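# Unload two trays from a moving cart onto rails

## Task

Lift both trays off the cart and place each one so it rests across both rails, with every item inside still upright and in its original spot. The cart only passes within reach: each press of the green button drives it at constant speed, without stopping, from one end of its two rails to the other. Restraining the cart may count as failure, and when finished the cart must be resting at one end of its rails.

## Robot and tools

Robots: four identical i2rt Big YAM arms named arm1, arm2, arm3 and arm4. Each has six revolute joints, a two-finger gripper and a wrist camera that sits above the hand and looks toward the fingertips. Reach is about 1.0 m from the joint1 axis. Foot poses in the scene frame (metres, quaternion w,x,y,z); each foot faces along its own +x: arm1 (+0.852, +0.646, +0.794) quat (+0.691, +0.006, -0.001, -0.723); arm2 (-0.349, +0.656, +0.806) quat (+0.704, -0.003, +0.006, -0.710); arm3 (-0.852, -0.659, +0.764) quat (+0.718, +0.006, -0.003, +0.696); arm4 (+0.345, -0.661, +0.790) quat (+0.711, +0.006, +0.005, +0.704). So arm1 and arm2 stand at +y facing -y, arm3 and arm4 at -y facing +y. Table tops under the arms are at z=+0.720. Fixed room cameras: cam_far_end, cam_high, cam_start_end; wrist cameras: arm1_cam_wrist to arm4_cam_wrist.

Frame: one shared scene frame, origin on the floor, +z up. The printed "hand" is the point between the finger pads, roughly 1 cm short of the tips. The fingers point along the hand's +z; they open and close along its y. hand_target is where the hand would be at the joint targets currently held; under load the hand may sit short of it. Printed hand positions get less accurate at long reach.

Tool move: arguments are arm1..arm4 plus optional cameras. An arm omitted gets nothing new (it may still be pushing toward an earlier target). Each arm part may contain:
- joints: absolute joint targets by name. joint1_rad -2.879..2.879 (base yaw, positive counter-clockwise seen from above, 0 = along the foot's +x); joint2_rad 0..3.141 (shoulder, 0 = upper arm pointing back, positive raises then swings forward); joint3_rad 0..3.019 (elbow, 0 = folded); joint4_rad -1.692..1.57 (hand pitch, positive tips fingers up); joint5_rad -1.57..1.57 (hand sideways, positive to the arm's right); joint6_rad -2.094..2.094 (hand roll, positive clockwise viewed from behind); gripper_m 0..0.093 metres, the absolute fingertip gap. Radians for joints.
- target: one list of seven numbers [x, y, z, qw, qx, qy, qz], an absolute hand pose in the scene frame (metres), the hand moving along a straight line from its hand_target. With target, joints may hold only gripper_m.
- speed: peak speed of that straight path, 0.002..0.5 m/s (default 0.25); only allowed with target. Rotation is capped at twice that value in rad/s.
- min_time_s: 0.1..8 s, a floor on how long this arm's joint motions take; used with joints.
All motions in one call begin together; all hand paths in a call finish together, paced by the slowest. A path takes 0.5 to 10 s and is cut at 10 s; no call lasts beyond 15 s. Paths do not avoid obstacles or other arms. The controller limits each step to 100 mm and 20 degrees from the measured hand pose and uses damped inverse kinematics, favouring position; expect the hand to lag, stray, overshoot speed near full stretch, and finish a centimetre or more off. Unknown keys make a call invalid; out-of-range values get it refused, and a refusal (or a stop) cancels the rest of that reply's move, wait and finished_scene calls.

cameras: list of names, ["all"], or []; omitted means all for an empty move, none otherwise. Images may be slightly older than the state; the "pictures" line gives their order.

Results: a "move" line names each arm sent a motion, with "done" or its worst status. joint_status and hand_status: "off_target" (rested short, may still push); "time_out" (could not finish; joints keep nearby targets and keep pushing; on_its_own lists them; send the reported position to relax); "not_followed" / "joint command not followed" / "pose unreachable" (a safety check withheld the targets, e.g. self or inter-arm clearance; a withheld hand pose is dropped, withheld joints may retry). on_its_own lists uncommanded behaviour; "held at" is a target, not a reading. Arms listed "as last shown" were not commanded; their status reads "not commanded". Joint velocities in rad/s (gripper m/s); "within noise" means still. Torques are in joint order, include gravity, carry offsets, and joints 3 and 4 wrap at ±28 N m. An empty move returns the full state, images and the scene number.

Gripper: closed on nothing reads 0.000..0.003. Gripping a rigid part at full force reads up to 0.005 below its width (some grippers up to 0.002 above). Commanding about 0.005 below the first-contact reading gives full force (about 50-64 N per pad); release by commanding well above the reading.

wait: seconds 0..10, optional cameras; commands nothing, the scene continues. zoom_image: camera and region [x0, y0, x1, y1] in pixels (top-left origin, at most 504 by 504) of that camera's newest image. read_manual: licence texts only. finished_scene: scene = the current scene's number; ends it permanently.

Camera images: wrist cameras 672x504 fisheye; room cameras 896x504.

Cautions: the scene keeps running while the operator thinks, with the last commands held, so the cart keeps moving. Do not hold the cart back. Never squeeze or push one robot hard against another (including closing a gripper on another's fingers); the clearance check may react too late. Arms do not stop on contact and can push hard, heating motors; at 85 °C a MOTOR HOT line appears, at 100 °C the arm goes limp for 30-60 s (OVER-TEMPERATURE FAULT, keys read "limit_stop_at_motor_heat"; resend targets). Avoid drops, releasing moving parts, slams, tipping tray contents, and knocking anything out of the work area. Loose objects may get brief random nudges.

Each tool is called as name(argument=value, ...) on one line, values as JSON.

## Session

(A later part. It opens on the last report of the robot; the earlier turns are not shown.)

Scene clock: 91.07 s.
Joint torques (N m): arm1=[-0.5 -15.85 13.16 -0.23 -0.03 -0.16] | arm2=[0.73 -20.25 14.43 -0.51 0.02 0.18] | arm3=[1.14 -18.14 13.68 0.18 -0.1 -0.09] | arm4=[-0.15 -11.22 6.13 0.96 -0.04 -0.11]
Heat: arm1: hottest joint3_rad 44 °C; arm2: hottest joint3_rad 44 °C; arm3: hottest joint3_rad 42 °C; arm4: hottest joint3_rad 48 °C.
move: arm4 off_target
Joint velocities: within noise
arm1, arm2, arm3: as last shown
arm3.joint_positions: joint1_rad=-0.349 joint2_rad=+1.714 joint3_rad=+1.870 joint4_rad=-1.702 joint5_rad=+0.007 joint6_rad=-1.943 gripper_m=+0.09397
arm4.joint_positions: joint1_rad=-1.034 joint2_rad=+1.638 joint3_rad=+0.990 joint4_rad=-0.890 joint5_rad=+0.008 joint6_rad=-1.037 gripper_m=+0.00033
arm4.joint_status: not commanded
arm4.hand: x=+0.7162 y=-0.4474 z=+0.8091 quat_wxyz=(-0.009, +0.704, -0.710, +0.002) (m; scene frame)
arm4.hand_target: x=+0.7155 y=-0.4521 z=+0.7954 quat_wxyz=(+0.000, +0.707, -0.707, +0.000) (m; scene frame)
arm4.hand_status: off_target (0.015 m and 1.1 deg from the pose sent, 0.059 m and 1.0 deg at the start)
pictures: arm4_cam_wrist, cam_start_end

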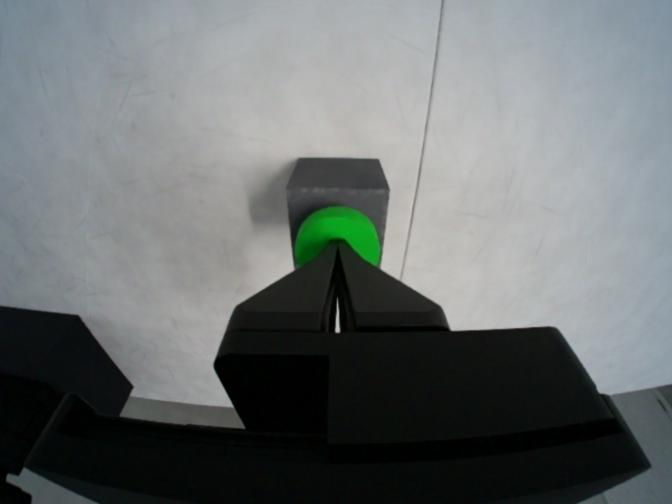

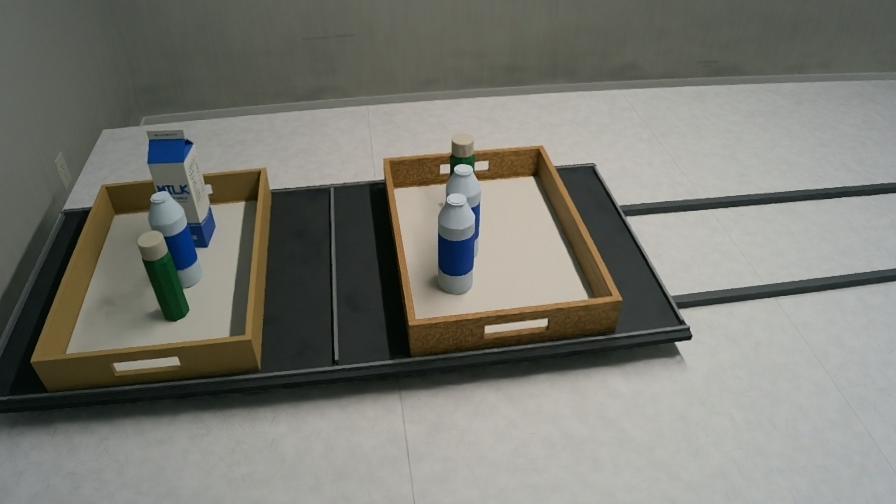

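move(arm4={"target":[0.7,-0.35,1.12,0,0.707,-0.707,0],"speed":0.3}, cameras=["arm3_cam_wrist","arm2_cam_wrist","cam_start_end","cam_high"])

wait(seconds=2, cameras=["arm3_cam_wrist","arm2_cam_wrist","cam_start_end","cam_high"])

wait(seconds=2, cameras=["arm3_cam_wrist","arm2_cam_wrist","cam_start_end","cam_high"])

wait(seconds=3, cameras=["arm3_cam_wrist","arm2_cam_wrist","cam_start_end","cam_high"])

wait(seconds=3, cameras=["arm3_cam_wrist","arm2_cam_wrist","cam_start_end","cam_high"])

wait(seconds=3, cameras=["arm3_cam_wrist","arm2_cam_wrist","cam_start_end","cam_high"])

Scene clock: 98.70 s.
Joint torques (N m): arm1=[1.2 -15.74 13.18 -0.31 0.04 -0.21] | arm2=[0.91 -20.25 14.48 -0.58 0.02 0.17] | arm3=[1.55 -18.32 13.65 0.21 -0.07 -0.08] | arm4=[0.85 -12.04 10.63 -0.23 0 0.17]
Heat: arm1: hottest joint3_rad 45 °C; arm2: hottest joint3_rad 44 °C; arm3: hottest joint3_rad 42 °C; arm4: hottest joint3_rad 49 °C.
move: arm4 off_target
Joint velocities: within noise
arm1, arm2, arm3: as last shown
arm4.joint_positions: joint1_rad=-0.829 joint2_rad=+1.516 joint3_rad=+1.705 joint4_rad=-1.693 joint5_rad=+0.010 joint6_rad=-0.855 gripper_m=+0.00033
arm4.joint_status: not commanded
arm4.hand: x=+0.6952 y=-0.3547 z=+1.1213 quat_wxyz=(-0.028, +0.712, -0.702, +0.001) (m; scene frame)
arm4.hand_target: x=+0.6999 y=-0.3502 z=+1.1193 quat_wxyz=(-0.022, +0.707, -0.707, +0.001) (m; scene frame)
arm4.hand_status: off_target (0.007 m and 3.3 deg from the pose sent, 0.326 m and 1.1 deg at the start; a joint's target at an end of its range on 21 of 55 steps)
pictures: arm2_cam_wrist, arm3_cam_wrist, cam_high, cam_start_end

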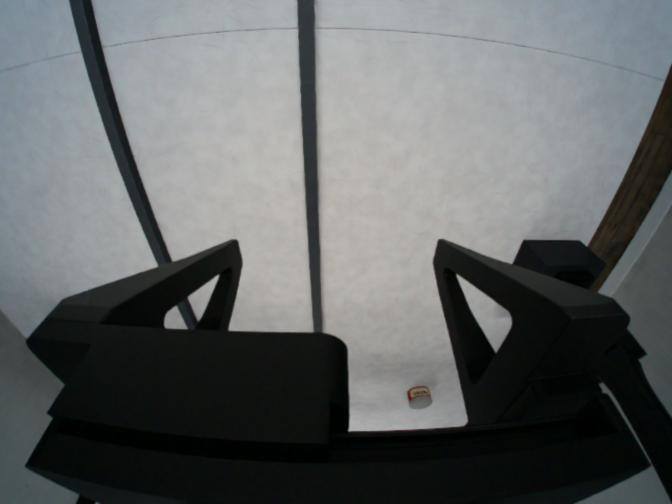

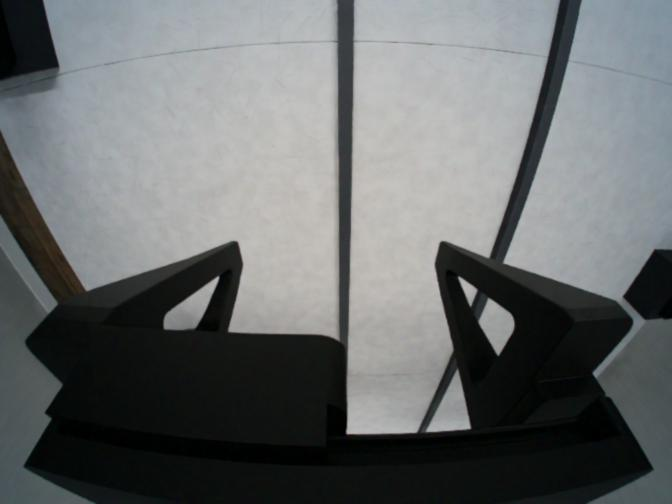

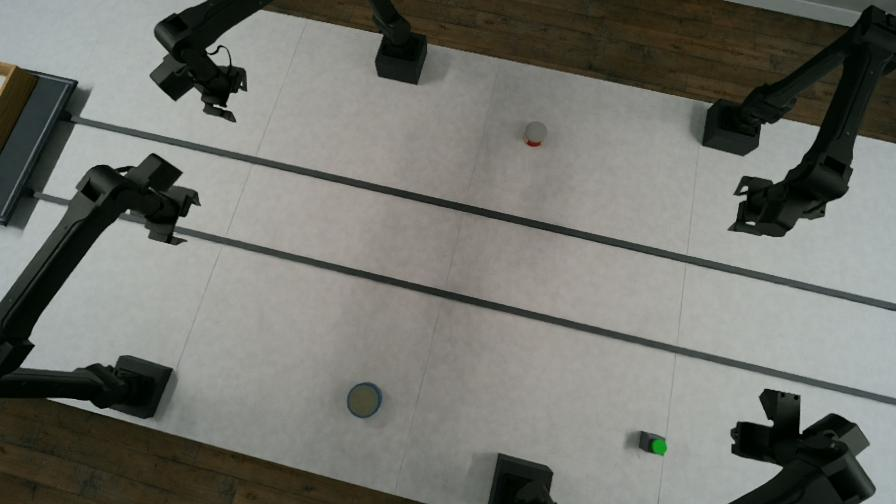

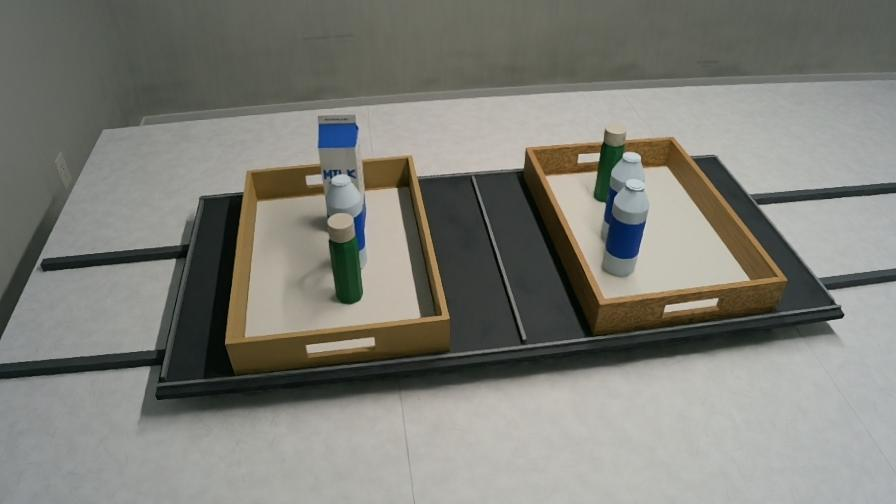

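Scene clock: 100.70 s.
Joint torques (N m): arm1=[0.26 -15.56 13.24 -0.14 -0.02 -0.2] | arm2=[1.03 -20.19 14.53 -0.59 0.01 0.19] | arm3=[1.49 -17.96 13.86 0.01 -0.09 -0.08] | arm4=[0.73 -12.04 10.69 -0.13 0 0.21]
Heat: arm1: hottest joint3_rad 45 °C; arm2: hottest joint3_rad 44 °C; arm3: hottest joint3_rad 42 °C; arm4: hottest joint3_rad 50 °C.
Joint velocities: within noise
arm1.joint_positions: joint1_rad=-0.265 joint2_rad=+1.638 joint3_rad=+1.724 joint4_rad=-1.684 joint5_rad=+0.006 joint6_rad=-1.859 gripper_m=+0.09397
arm1.joint_status: not commanded
arm1.hand: x=+0.6982 y=+0.1796 z=+1.0787 quat_wxyz=(-0.006, -0.011, -1.000, -0.016) (m; scene frame)
arm1.hand_target: x=+0.7003 y=+0.1709 z=+1.0997 quat_wxyz=(+0.001, +0.000, -1.000, +0.004) (m; scene frame)
arm1.hand_status: not commanded
arm2.joint_positions: joint1_rad=-0.568 joint2_rad=+1.836 joint3_rad=+1.937 joint4_rad=-1.684 joint5_rad=-0.012 joint6_rad=+0.999 gripper_m=+0.09396
arm2.joint_status: not commanded
arm2.hand: x=-0.6515 y=+0.1817 z=+1.0761 quat_wxyz=(+0.004, -1.000, +0.002, -0.002) (m; scene frame)
arm2.hand_target: x=-0.6493 y=+0.1713 z=+1.0994 quat_wxyz=(-0.017, -1.000, +0.000, +0.011) (m; scene frame)
arm2.hand_status: not commanded
arm3.joint_positions: joint1_rad=-0.349 joint2_rad=+1.714 joint3_rad=+1.870 joint4_rad=-1.702 joint5_rad=+0.007 joint6_rad=-1.943 gripper_m=+0.09397
arm3.joint_status: not commanded
arm3.hand: x=-0.6530 y=-0.1748 z=+1.0765 quat_wxyz=(-0.016, +1.000, -0.005, +0.005) (m; scene frame)
arm3.hand_target: x=-0.6504 y=-0.1710 z=+1.0991 quat_wxyz=(-0.038, +0.999, +0.000, +0.015) (m; scene frame)
arm3.hand_status: not commanded
arm4.joint_positions: joint1_rad=-0.829 joint2_rad=+1.516 joint3_rad=+1.705 joint4_rad=-1.693 joint5_rad=+0.010 joint6_rad=-0.854 gripper_m=+0.00033
arm4.joint_status: not commanded
arm4.hand: x=+0.6952 y=-0.3547 z=+1.1213 quat_wxyz=(-0.028, +0.712, -0.702, +0.001) (m; scene frame)
arm4.hand_target: x=+0.6999 y=-0.3502 z=+1.1193 quat_wxyz=(-0.022, +0.707, -0.707, +0.001) (m; scene frame)
arm4.hand_status: off_target (0.007 m and 3.3 deg from the pose sent, 0.326 m and 1.1 deg at the start; a joint's target at an end of its range on 21 of 55 steps)
wait: 2.00 s; at rest by 0.27 s
pictures: arm2_cam_wrist, arm3_cam_wrist, cam_high, cam_start_end

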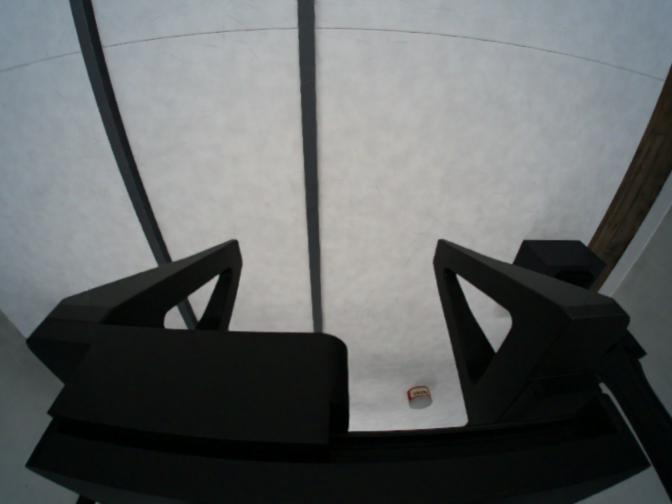

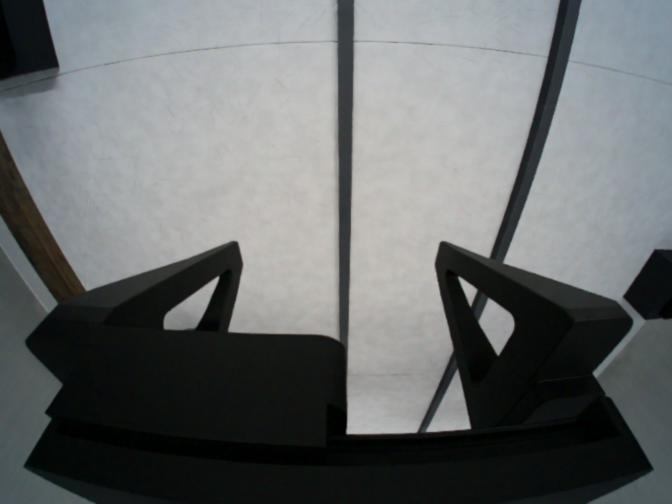

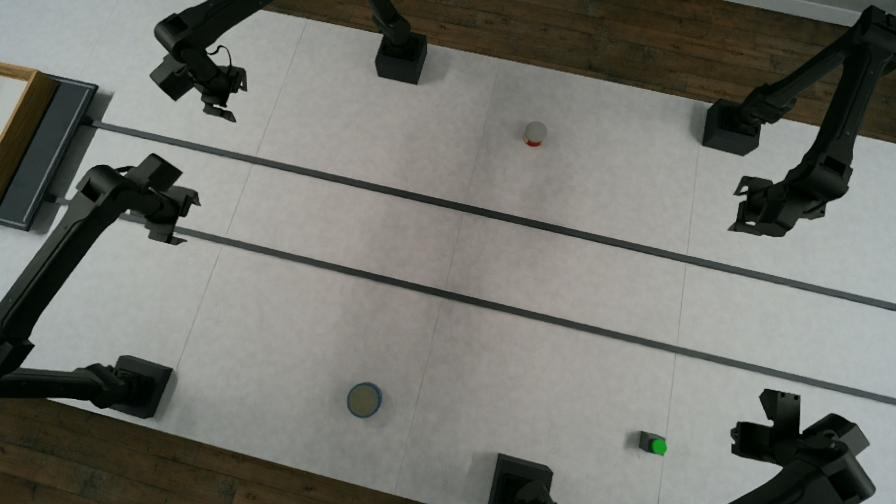

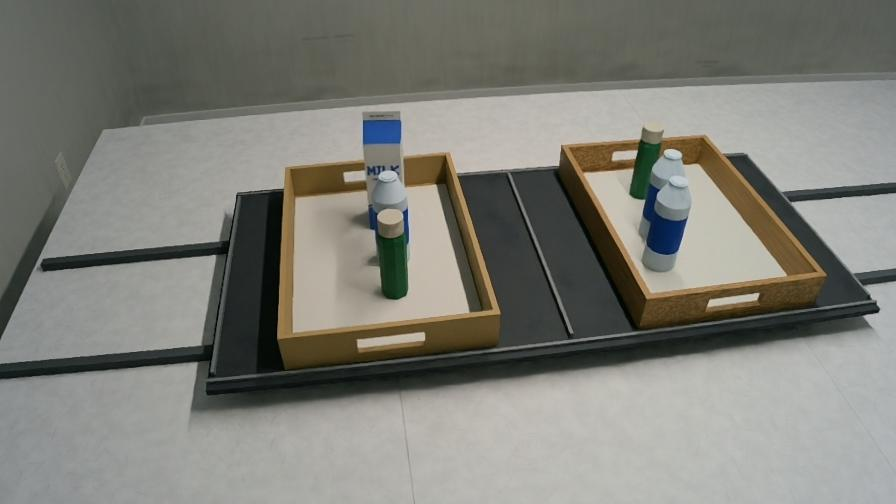

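Scene clock: 102.70 s.
Joint torques (N m): arm1=[0.62 -15.74 13.33 -0.16 0.01 -0.17] | arm2=[0.97 -20.31 14.48 -0.57 0.01 0.19] | arm3=[1.44 -18.67 13.64 0.2 -0.08 -0.08] | arm4=[0.62 -11.87 10.65 -0.14 -0.01 0.2]
Heat: arm1: hottest joint3_rad 45 °C; arm2: hottest joint3_rad 44 °C; arm3: hottest joint3_rad 43 °C; arm4: hottest joint3_rad 50 °C.
Joint velocities: within noise
arm1.joint_positions: joint1_rad=-0.265 joint2_rad=+1.638 joint3_rad=+1.724 joint4_rad=-1.684 joint5_rad=+0.006 joint6_rad=-1.859 gripper_m=+0.09397
arm1.joint_status: not commanded
arm1.hand: x=+0.6982 y=+0.1796 z=+1.0787 quat_wxyz=(-0.006, -0.011, -1.000, -0.016) (m; scene frame)
arm1.hand_target: x=+0.7003 y=+0.1709 z=+1.0997 quat_wxyz=(+0.001, +0.000, -1.000, +0.004) (m; scene frame)
arm1.hand_status: not commanded
arm2.joint_positions: joint1_rad=-0.568 joint2_rad=+1.836 joint3_rad=+1.937 joint4_rad=-1.684 joint5_rad=-0.012 joint6_rad=+0.999 gripper_m=+0.09396
arm2.joint_status: not commanded
arm2.hand: x=-0.6515 y=+0.1817 z=+1.0761 quat_wxyz=(+0.004, -1.000, +0.002, -0.002) (m; scene frame)
arm2.hand_target: x=-0.6493 y=+0.1713 z=+1.0994 quat_wxyz=(-0.017, -1.000, +0.000, +0.011) (m; scene frame)
arm2.hand_status: not commanded
arm3.joint_positions: joint1_rad=-0.349 joint2_rad=+1.714 joint3_rad=+1.870 joint4_rad=-1.702 joint5_rad=+0.007 joint6_rad=-1.943 gripper_m=+0.09397
arm3.joint_status: not commanded
arm3.hand: x=-0.6530 y=-0.1748 z=+1.0765 quat_wxyz=(-0.016, +1.000, -0.005, +0.005) (m; scene frame)
arm3.hand_target: x=-0.6504 y=-0.1710 z=+1.0991 quat_wxyz=(-0.038, +0.999, +0.000, +0.015) (m; scene frame)
arm3.hand_status: not commanded
arm4.joint_positions: joint1_rad=-0.829 joint2_rad=+1.516 joint3_rad=+1.705 joint4_rad=-1.693 joint5_rad=+0.010 joint6_rad=-0.854 gripper_m=+0.00033
arm4.joint_status: not commanded
arm4.hand: x=+0.6952 y=-0.3547 z=+1.1213 quat_wxyz=(-0.028, +0.712, -0.702, +0.001) (m; scene frame)
arm4.hand_target: x=+0.6999 y=-0.3502 z=+1.1193 quat_wxyz=(-0.022, +0.707, -0.707, +0.001) (m; scene frame)
arm4.hand_status: off_target (0.007 m and 3.3 deg from the pose sent, 0.326 m and 1.1 deg at the start; a joint's target at an end of its range on 21 of 55 steps)
wait: 2.00 s; at rest by 0.27 s
pictures: arm2_cam_wrist, arm3_cam_wrist, cam_high, cam_start_end

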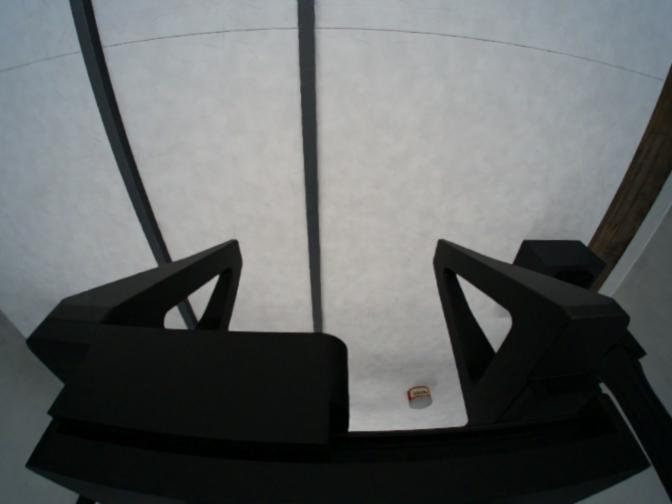

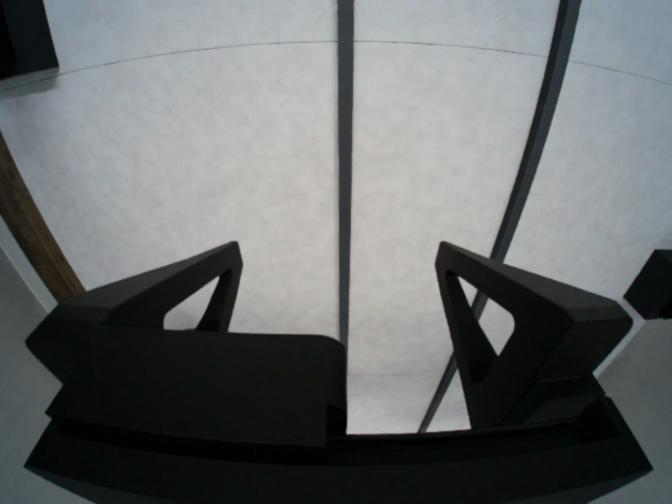

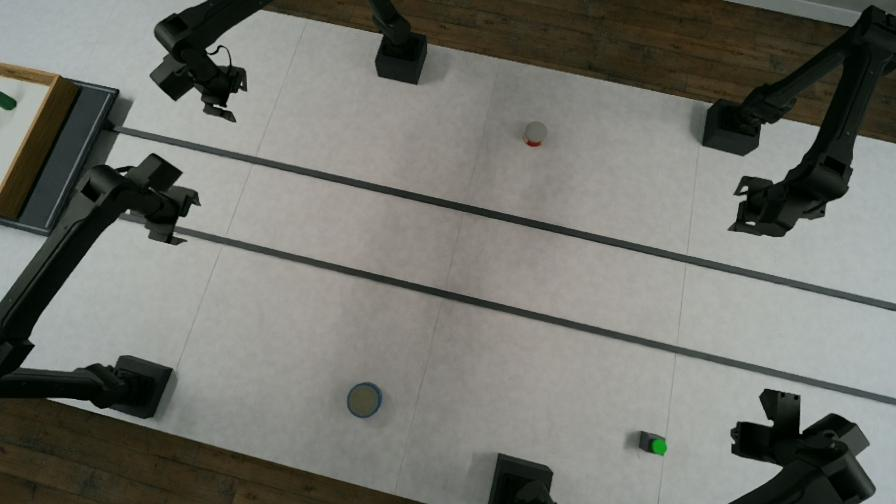

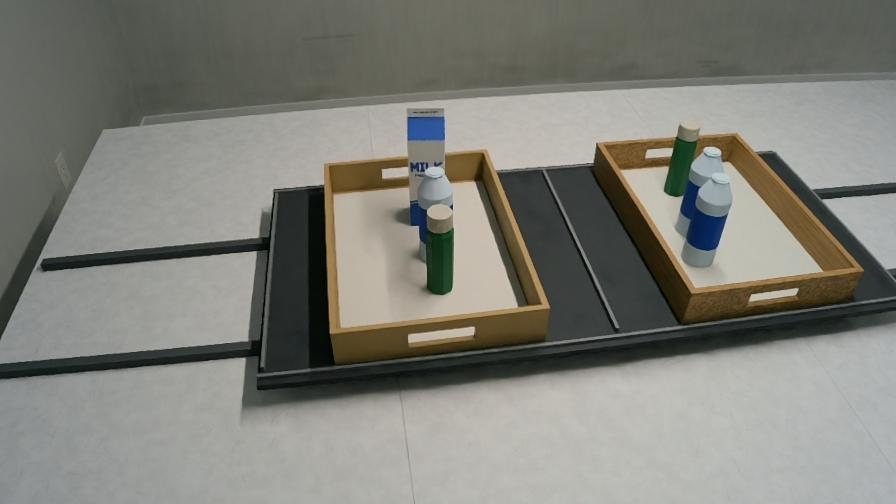

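Scene clock: 105.70 s.
Joint torques (N m): arm1=[0.26 -15.27 13.45 -0.12 -0.02 -0.19] | arm2=[0.73 -20.25 14.46 -0.54 0.01 0.18] | arm3=[1.2 -18.2 13.85 0.32 -0.08 -0.06] | arm4=[0.67 -11.93 10.63 -0.2 0 0.21]
Heat: arm1: hottest joint3_rad 45 °C; arm2: hottest joint3_rad 44 °C; arm3: hottest joint3_rad 43 °C; arm4: hottest joint3_rad 52 °C.
Joint velocities: within noise
arm1.joint_positions: joint1_rad=-0.265 joint2_rad=+1.638 joint3_rad=+1.724 joint4_rad=-1.684 joint5_rad=+0.006 joint6_rad=-1.859 gripper_m=+0.09397
arm1.joint_status: not commanded
arm1.hand: x=+0.6982 y=+0.1796 z=+1.0787 quat_wxyz=(-0.006, -0.011, -1.000, -0.016) (m; scene frame)
arm1.hand_target: x=+0.7003 y=+0.1709 z=+1.0997 quat_wxyz=(+0.001, +0.000, -1.000, +0.004) (m; scene frame)
arm1.hand_status: not commanded
arm2.joint_positions: joint1_rad=-0.568 joint2_rad=+1.836 joint3_rad=+1.937 joint4_rad=-1.684 joint5_rad=-0.012 joint6_rad=+0.999 gripper_m=+0.09396
arm2.joint_status: not commanded
arm2.hand: x=-0.6515 y=+0.1817 z=+1.0761 quat_wxyz=(+0.004, -1.000, +0.002, -0.002) (m; scene frame)
arm2.hand_target: x=-0.6493 y=+0.1713 z=+1.0994 quat_wxyz=(-0.017, -1.000, +0.000, +0.011) (m; scene frame)
arm2.hand_status: not commanded
arm3.joint_positions: joint1_rad=-0.349 joint2_rad=+1.714 joint3_rad=+1.870 joint4_rad=-1.702 joint5_rad=+0.007 joint6_rad=-1.943 gripper_m=+0.09397
arm3.joint_status: not commanded
arm3.hand: x=-0.6530 y=-0.1748 z=+1.0765 quat_wxyz=(-0.016, +1.000, -0.005, +0.005) (m; scene frame)
arm3.hand_target: x=-0.6504 y=-0.1710 z=+1.0991 quat_wxyz=(-0.038, +0.999, +0.000, +0.015) (m; scene frame)
arm3.hand_status: not commanded
arm4.joint_positions: joint1_rad=-0.829 joint2_rad=+1.516 joint3_rad=+1.705 joint4_rad=-1.693 joint5_rad=+0.010 joint6_rad=-0.854 gripper_m=+0.00033
arm4.joint_status: not commanded
arm4.hand: x=+0.6952 y=-0.3547 z=+1.1213 quat_wxyz=(-0.028, +0.712, -0.702, +0.001) (m; scene frame)
arm4.hand_target: x=+0.6999 y=-0.3502 z=+1.1193 quat_wxyz=(-0.022, +0.707, -0.707, +0.001) (m; scene frame)
arm4.hand_status: off_target (0.007 m and 3.3 deg from the pose sent, 0.326 m and 1.1 deg at the start; a joint's target at an end of its range on 21 of 55 steps)
wait: 3.00 s; at rest by 0.27 s
pictures: arm2_cam_wrist, arm3_cam_wrist, cam_high, cam_start_end

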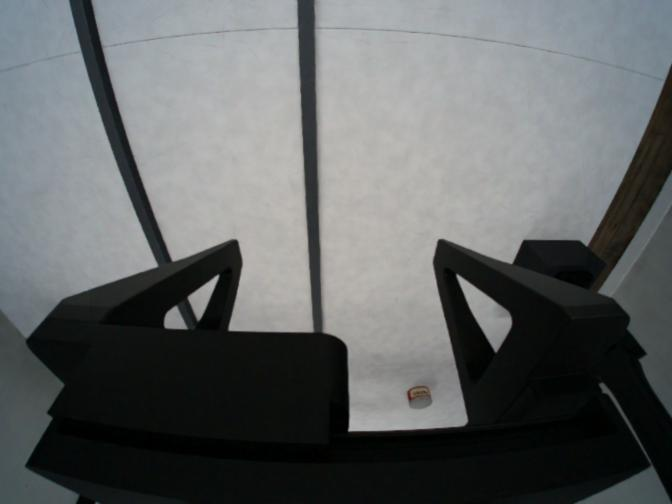

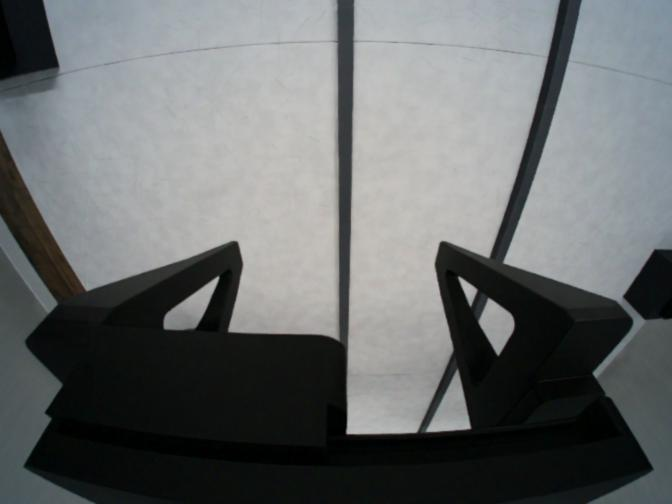

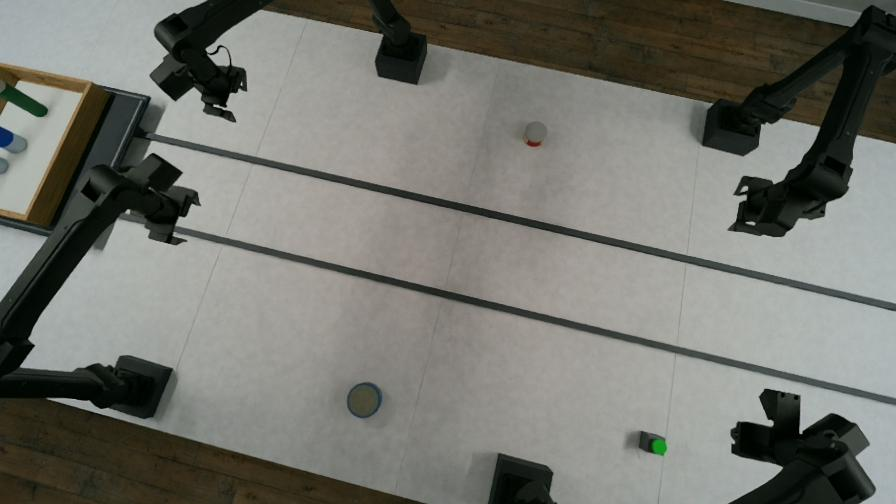

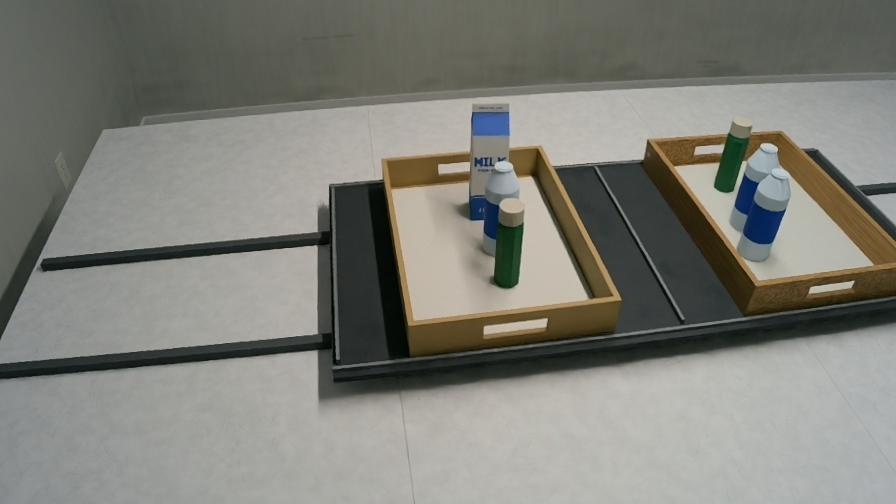

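Scene clock: 108.70 s.
Joint torques (N m): arm1=[0.5 -16.44 13.23 -0.21 0 -0.16] | arm2=[0.67 -20.25 14.49 -0.57 0.01 0.18] | arm3=[1.14 -18.32 13.6 0.02 -0.08 -0.09] | arm4=[0.85 -11.93 10.66 -0.16 0 0.2]
Heat: arm1: hottest joint3_rad 45 °C; arm2: hottest joint3_rad 44 °C; arm3: hottest joint3_rad 43 °C; arm4: hottest joint3_rad 53 °C.
Joint velocities: within noise
arm1.joint_positions: joint1_rad=-0.265 joint2_rad=+1.638 joint3_rad=+1.724 joint4_rad=-1.684 joint5_rad=+0.006 joint6_rad=-1.859 gripper_m=+0.09397
arm1.joint_status: not commanded
arm1.hand: x=+0.6982 y=+0.1796 z=+1.0787 quat_wxyz=(-0.006, -0.011, -1.000, -0.016) (m; scene frame)
arm1.hand_target: x=+0.7003 y=+0.1709 z=+1.0997 quat_wxyz=(+0.001, +0.000, -1.000, +0.004) (m; scene frame)
arm1.hand_status: not commanded
arm2.joint_positions: joint1_rad=-0.568 joint2_rad=+1.836 joint3_rad=+1.937 joint4_rad=-1.684 joint5_rad=-0.012 joint6_rad=+0.999 gripper_m=+0.09396
arm2.joint_status: not commanded
arm2.hand: x=-0.6515 y=+0.1817 z=+1.0761 quat_wxyz=(+0.004, -1.000, +0.002, -0.002) (m; scene frame)
arm2.hand_target: x=-0.6493 y=+0.1713 z=+1.0994 quat_wxyz=(-0.017, -1.000, +0.000, +0.011) (m; scene frame)
arm2.hand_status: not commanded
arm3.joint_positions: joint1_rad=-0.349 joint2_rad=+1.714 joint3_rad=+1.870 joint4_rad=-1.702 joint5_rad=+0.007 joint6_rad=-1.943 gripper_m=+0.09397
arm3.joint_status: not commanded
arm3.hand: x=-0.6530 y=-0.1748 z=+1.0765 quat_wxyz=(-0.016, +1.000, -0.005, +0.005) (m; scene frame)
arm3.hand_target: x=-0.6504 y=-0.1710 z=+1.0991 quat_wxyz=(-0.038, +0.999, +0.000, +0.015) (m; scene frame)
arm3.hand_status: not commanded
arm4.joint_positions: joint1_rad=-0.829 joint2_rad=+1.516 joint3_rad=+1.705 joint4_rad=-1.693 joint5_rad=+0.010 joint6_rad=-0.854 gripper_m=+0.00033
arm4.joint_status: not commanded
arm4.hand: x=+0.6952 y=-0.3547 z=+1.1213 quat_wxyz=(-0.028, +0.712, -0.702, +0.001) (m; scene frame)
arm4.hand_target: x=+0.6999 y=-0.3502 z=+1.1193 quat_wxyz=(-0.022, +0.707, -0.707, +0.001) (m; scene frame)
arm4.hand_status: off_target (0.007 m and 3.3 deg from the pose sent, 0.326 m and 1.1 deg at the start; a joint's target at an end of its range on 21 of 55 steps)
wait: 3.00 s; at rest by 0.27 s
pictures: arm2_cam_wrist, arm3_cam_wrist, cam_high, cam_start_end

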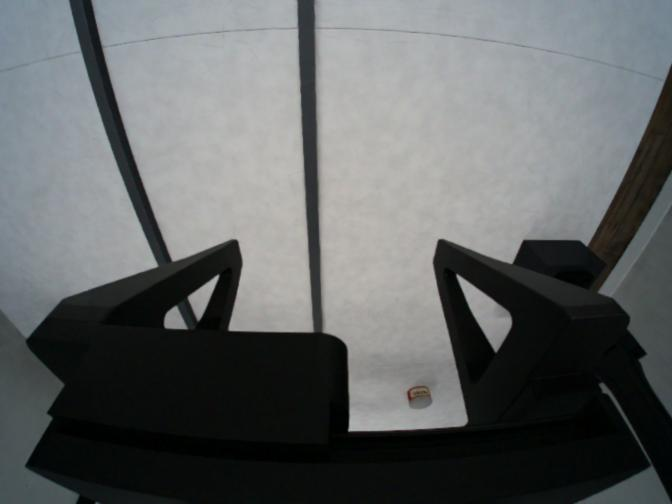

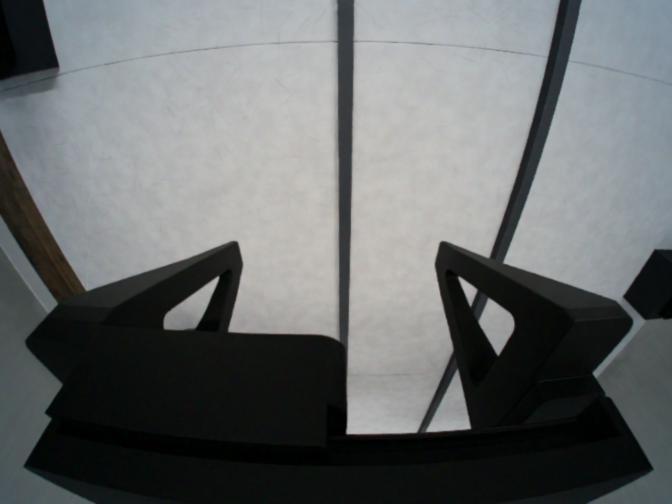

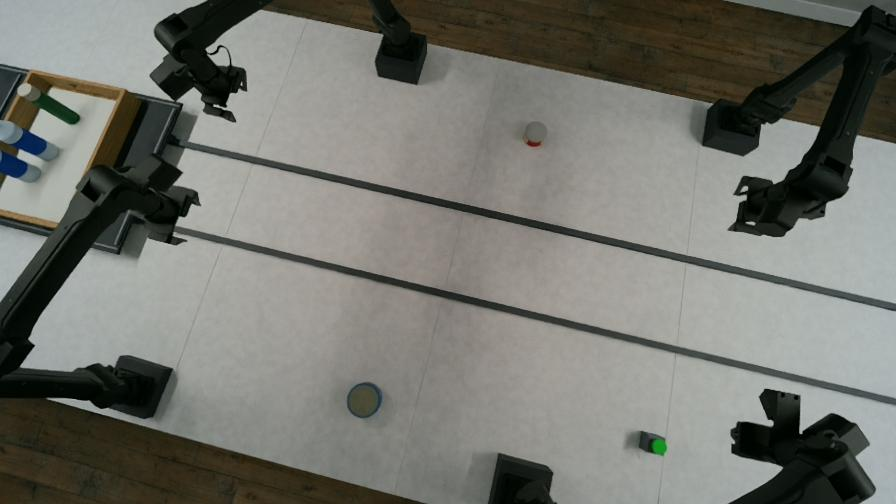

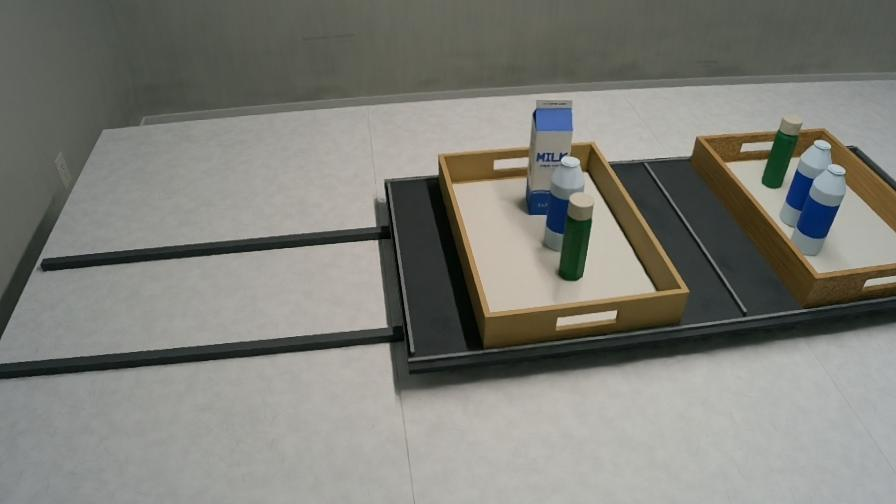

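Scene clock: 111.70 s.
Joint torques (N m): arm1=[0.21 -16.03 13.2 -0.2 -0.02 -0.17] | arm2=[1.14 -20.19 14.48 -0.58 0.01 0.18] | arm3=[1.9 -18.49 13.72 0.18 -0.05 -0.11] | arm4=[0.56 -11.93 10.66 -0.2 -0.02 0.21]
Heat: arm1: hottest joint3_rad 45 °C; arm2: hottest joint3_rad 45 °C; arm3: hottest joint3_rad 43 °C; arm4: hottest joint3_rad 54 °C.
Joint velocities: within noise
arm1.joint_positions: joint1_rad=-0.265 joint2_rad=+1.638 joint3_rad=+1.724 joint4_rad=-1.684 joint5_rad=+0.006 joint6_rad=-1.859 gripper_m=+0.09397
arm1.joint_status: not commanded
arm1.hand: x=+0.6982 y=+0.1796 z=+1.0787 quat_wxyz=(-0.006, -0.011, -1.000, -0.016) (m; scene frame)
arm1.hand_target: x=+0.7003 y=+0.1709 z=+1.0997 quat_wxyz=(+0.001, +0.000, -1.000, +0.004) (m; scene frame)
arm1.hand_status: not commanded
arm2.joint_positions: joint1_rad=-0.568 joint2_rad=+1.836 joint3_rad=+1.937 joint4_rad=-1.684 joint5_rad=-0.012 joint6_rad=+0.999 gripper_m=+0.09396
arm2.joint_status: not commanded
arm2.hand: x=-0.6515 y=+0.1817 z=+1.0761 quat_wxyz=(+0.004, -1.000, +0.002, -0.002) (m; scene frame)
arm2.hand_target: x=-0.6493 y=+0.1713 z=+1.0994 quat_wxyz=(-0.017, -1.000, +0.000, +0.011) (m; scene frame)
arm2.hand_status: not commanded
arm3.joint_positions: joint1_rad=-0.349 joint2_rad=+1.714 joint3_rad=+1.870 joint4_rad=-1.702 joint5_rad=+0.007 joint6_rad=-1.943 gripper_m=+0.09397
arm3.joint_status: not commanded
arm3.hand: x=-0.6530 y=-0.1748 z=+1.0765 quat_wxyz=(-0.016, +1.000, -0.005, +0.005) (m; scene frame)
arm3.hand_target: x=-0.6504 y=-0.1710 z=+1.0991 quat_wxyz=(-0.038, +0.999, +0.000, +0.015) (m; scene frame)
arm3.hand_status: not commanded
arm4.joint_positions: joint1_rad=-0.829 joint2_rad=+1.516 joint3_rad=+1.705 joint4_rad=-1.693 joint5_rad=+0.010 joint6_rad=-0.854 gripper_m=+0.00033
arm4.joint_status: not commanded
arm4.hand: x=+0.6952 y=-0.3547 z=+1.1213 quat_wxyz=(-0.028, +0.712, -0.702, +0.001) (m; scene frame)
arm4.hand_target: x=+0.6999 y=-0.3502 z=+1.1193 quat_wxyz=(-0.022, +0.707, -0.707, +0.001) (m; scene frame)
arm4.hand_status: off_target (0.007 m and 3.3 deg from the pose sent, 0.326 m and 1.1 deg at the start; a joint's target at an end of its range on 21 of 55 steps)
wait: 3.00 s; at rest by 0.27 s
pictures: arm2_cam_wrist, arm3_cam_wrist, cam_high, cam_start_end

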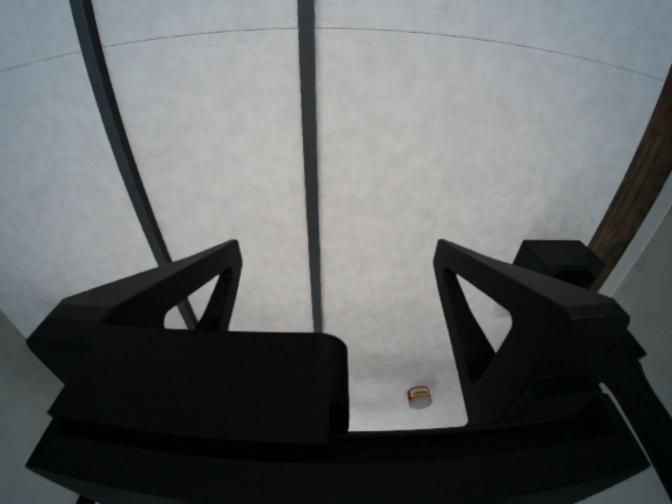

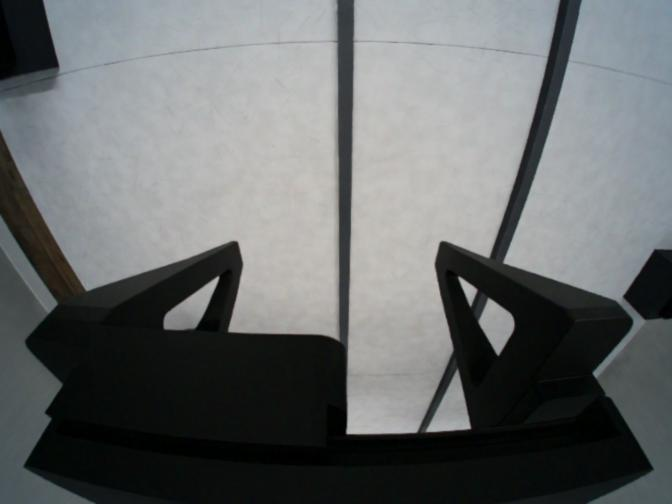

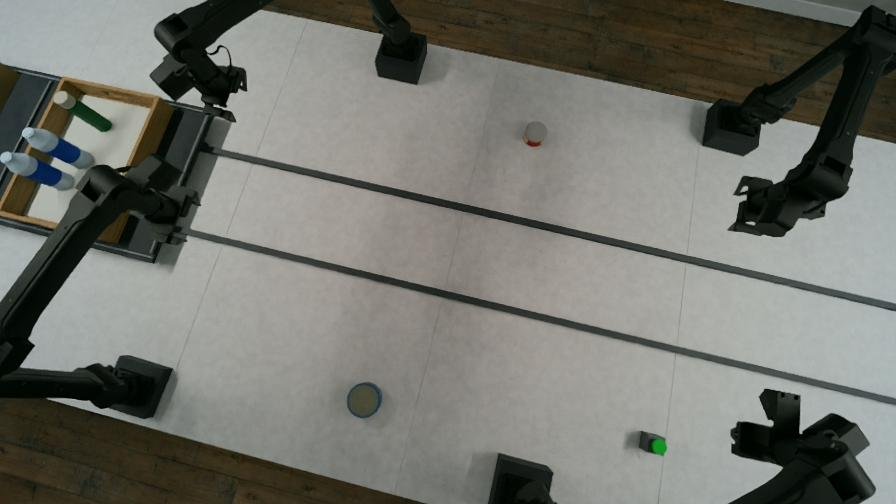

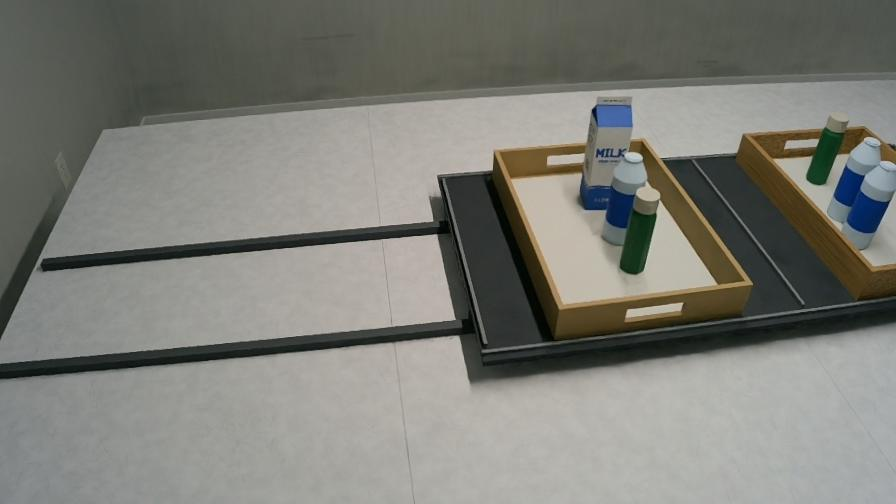

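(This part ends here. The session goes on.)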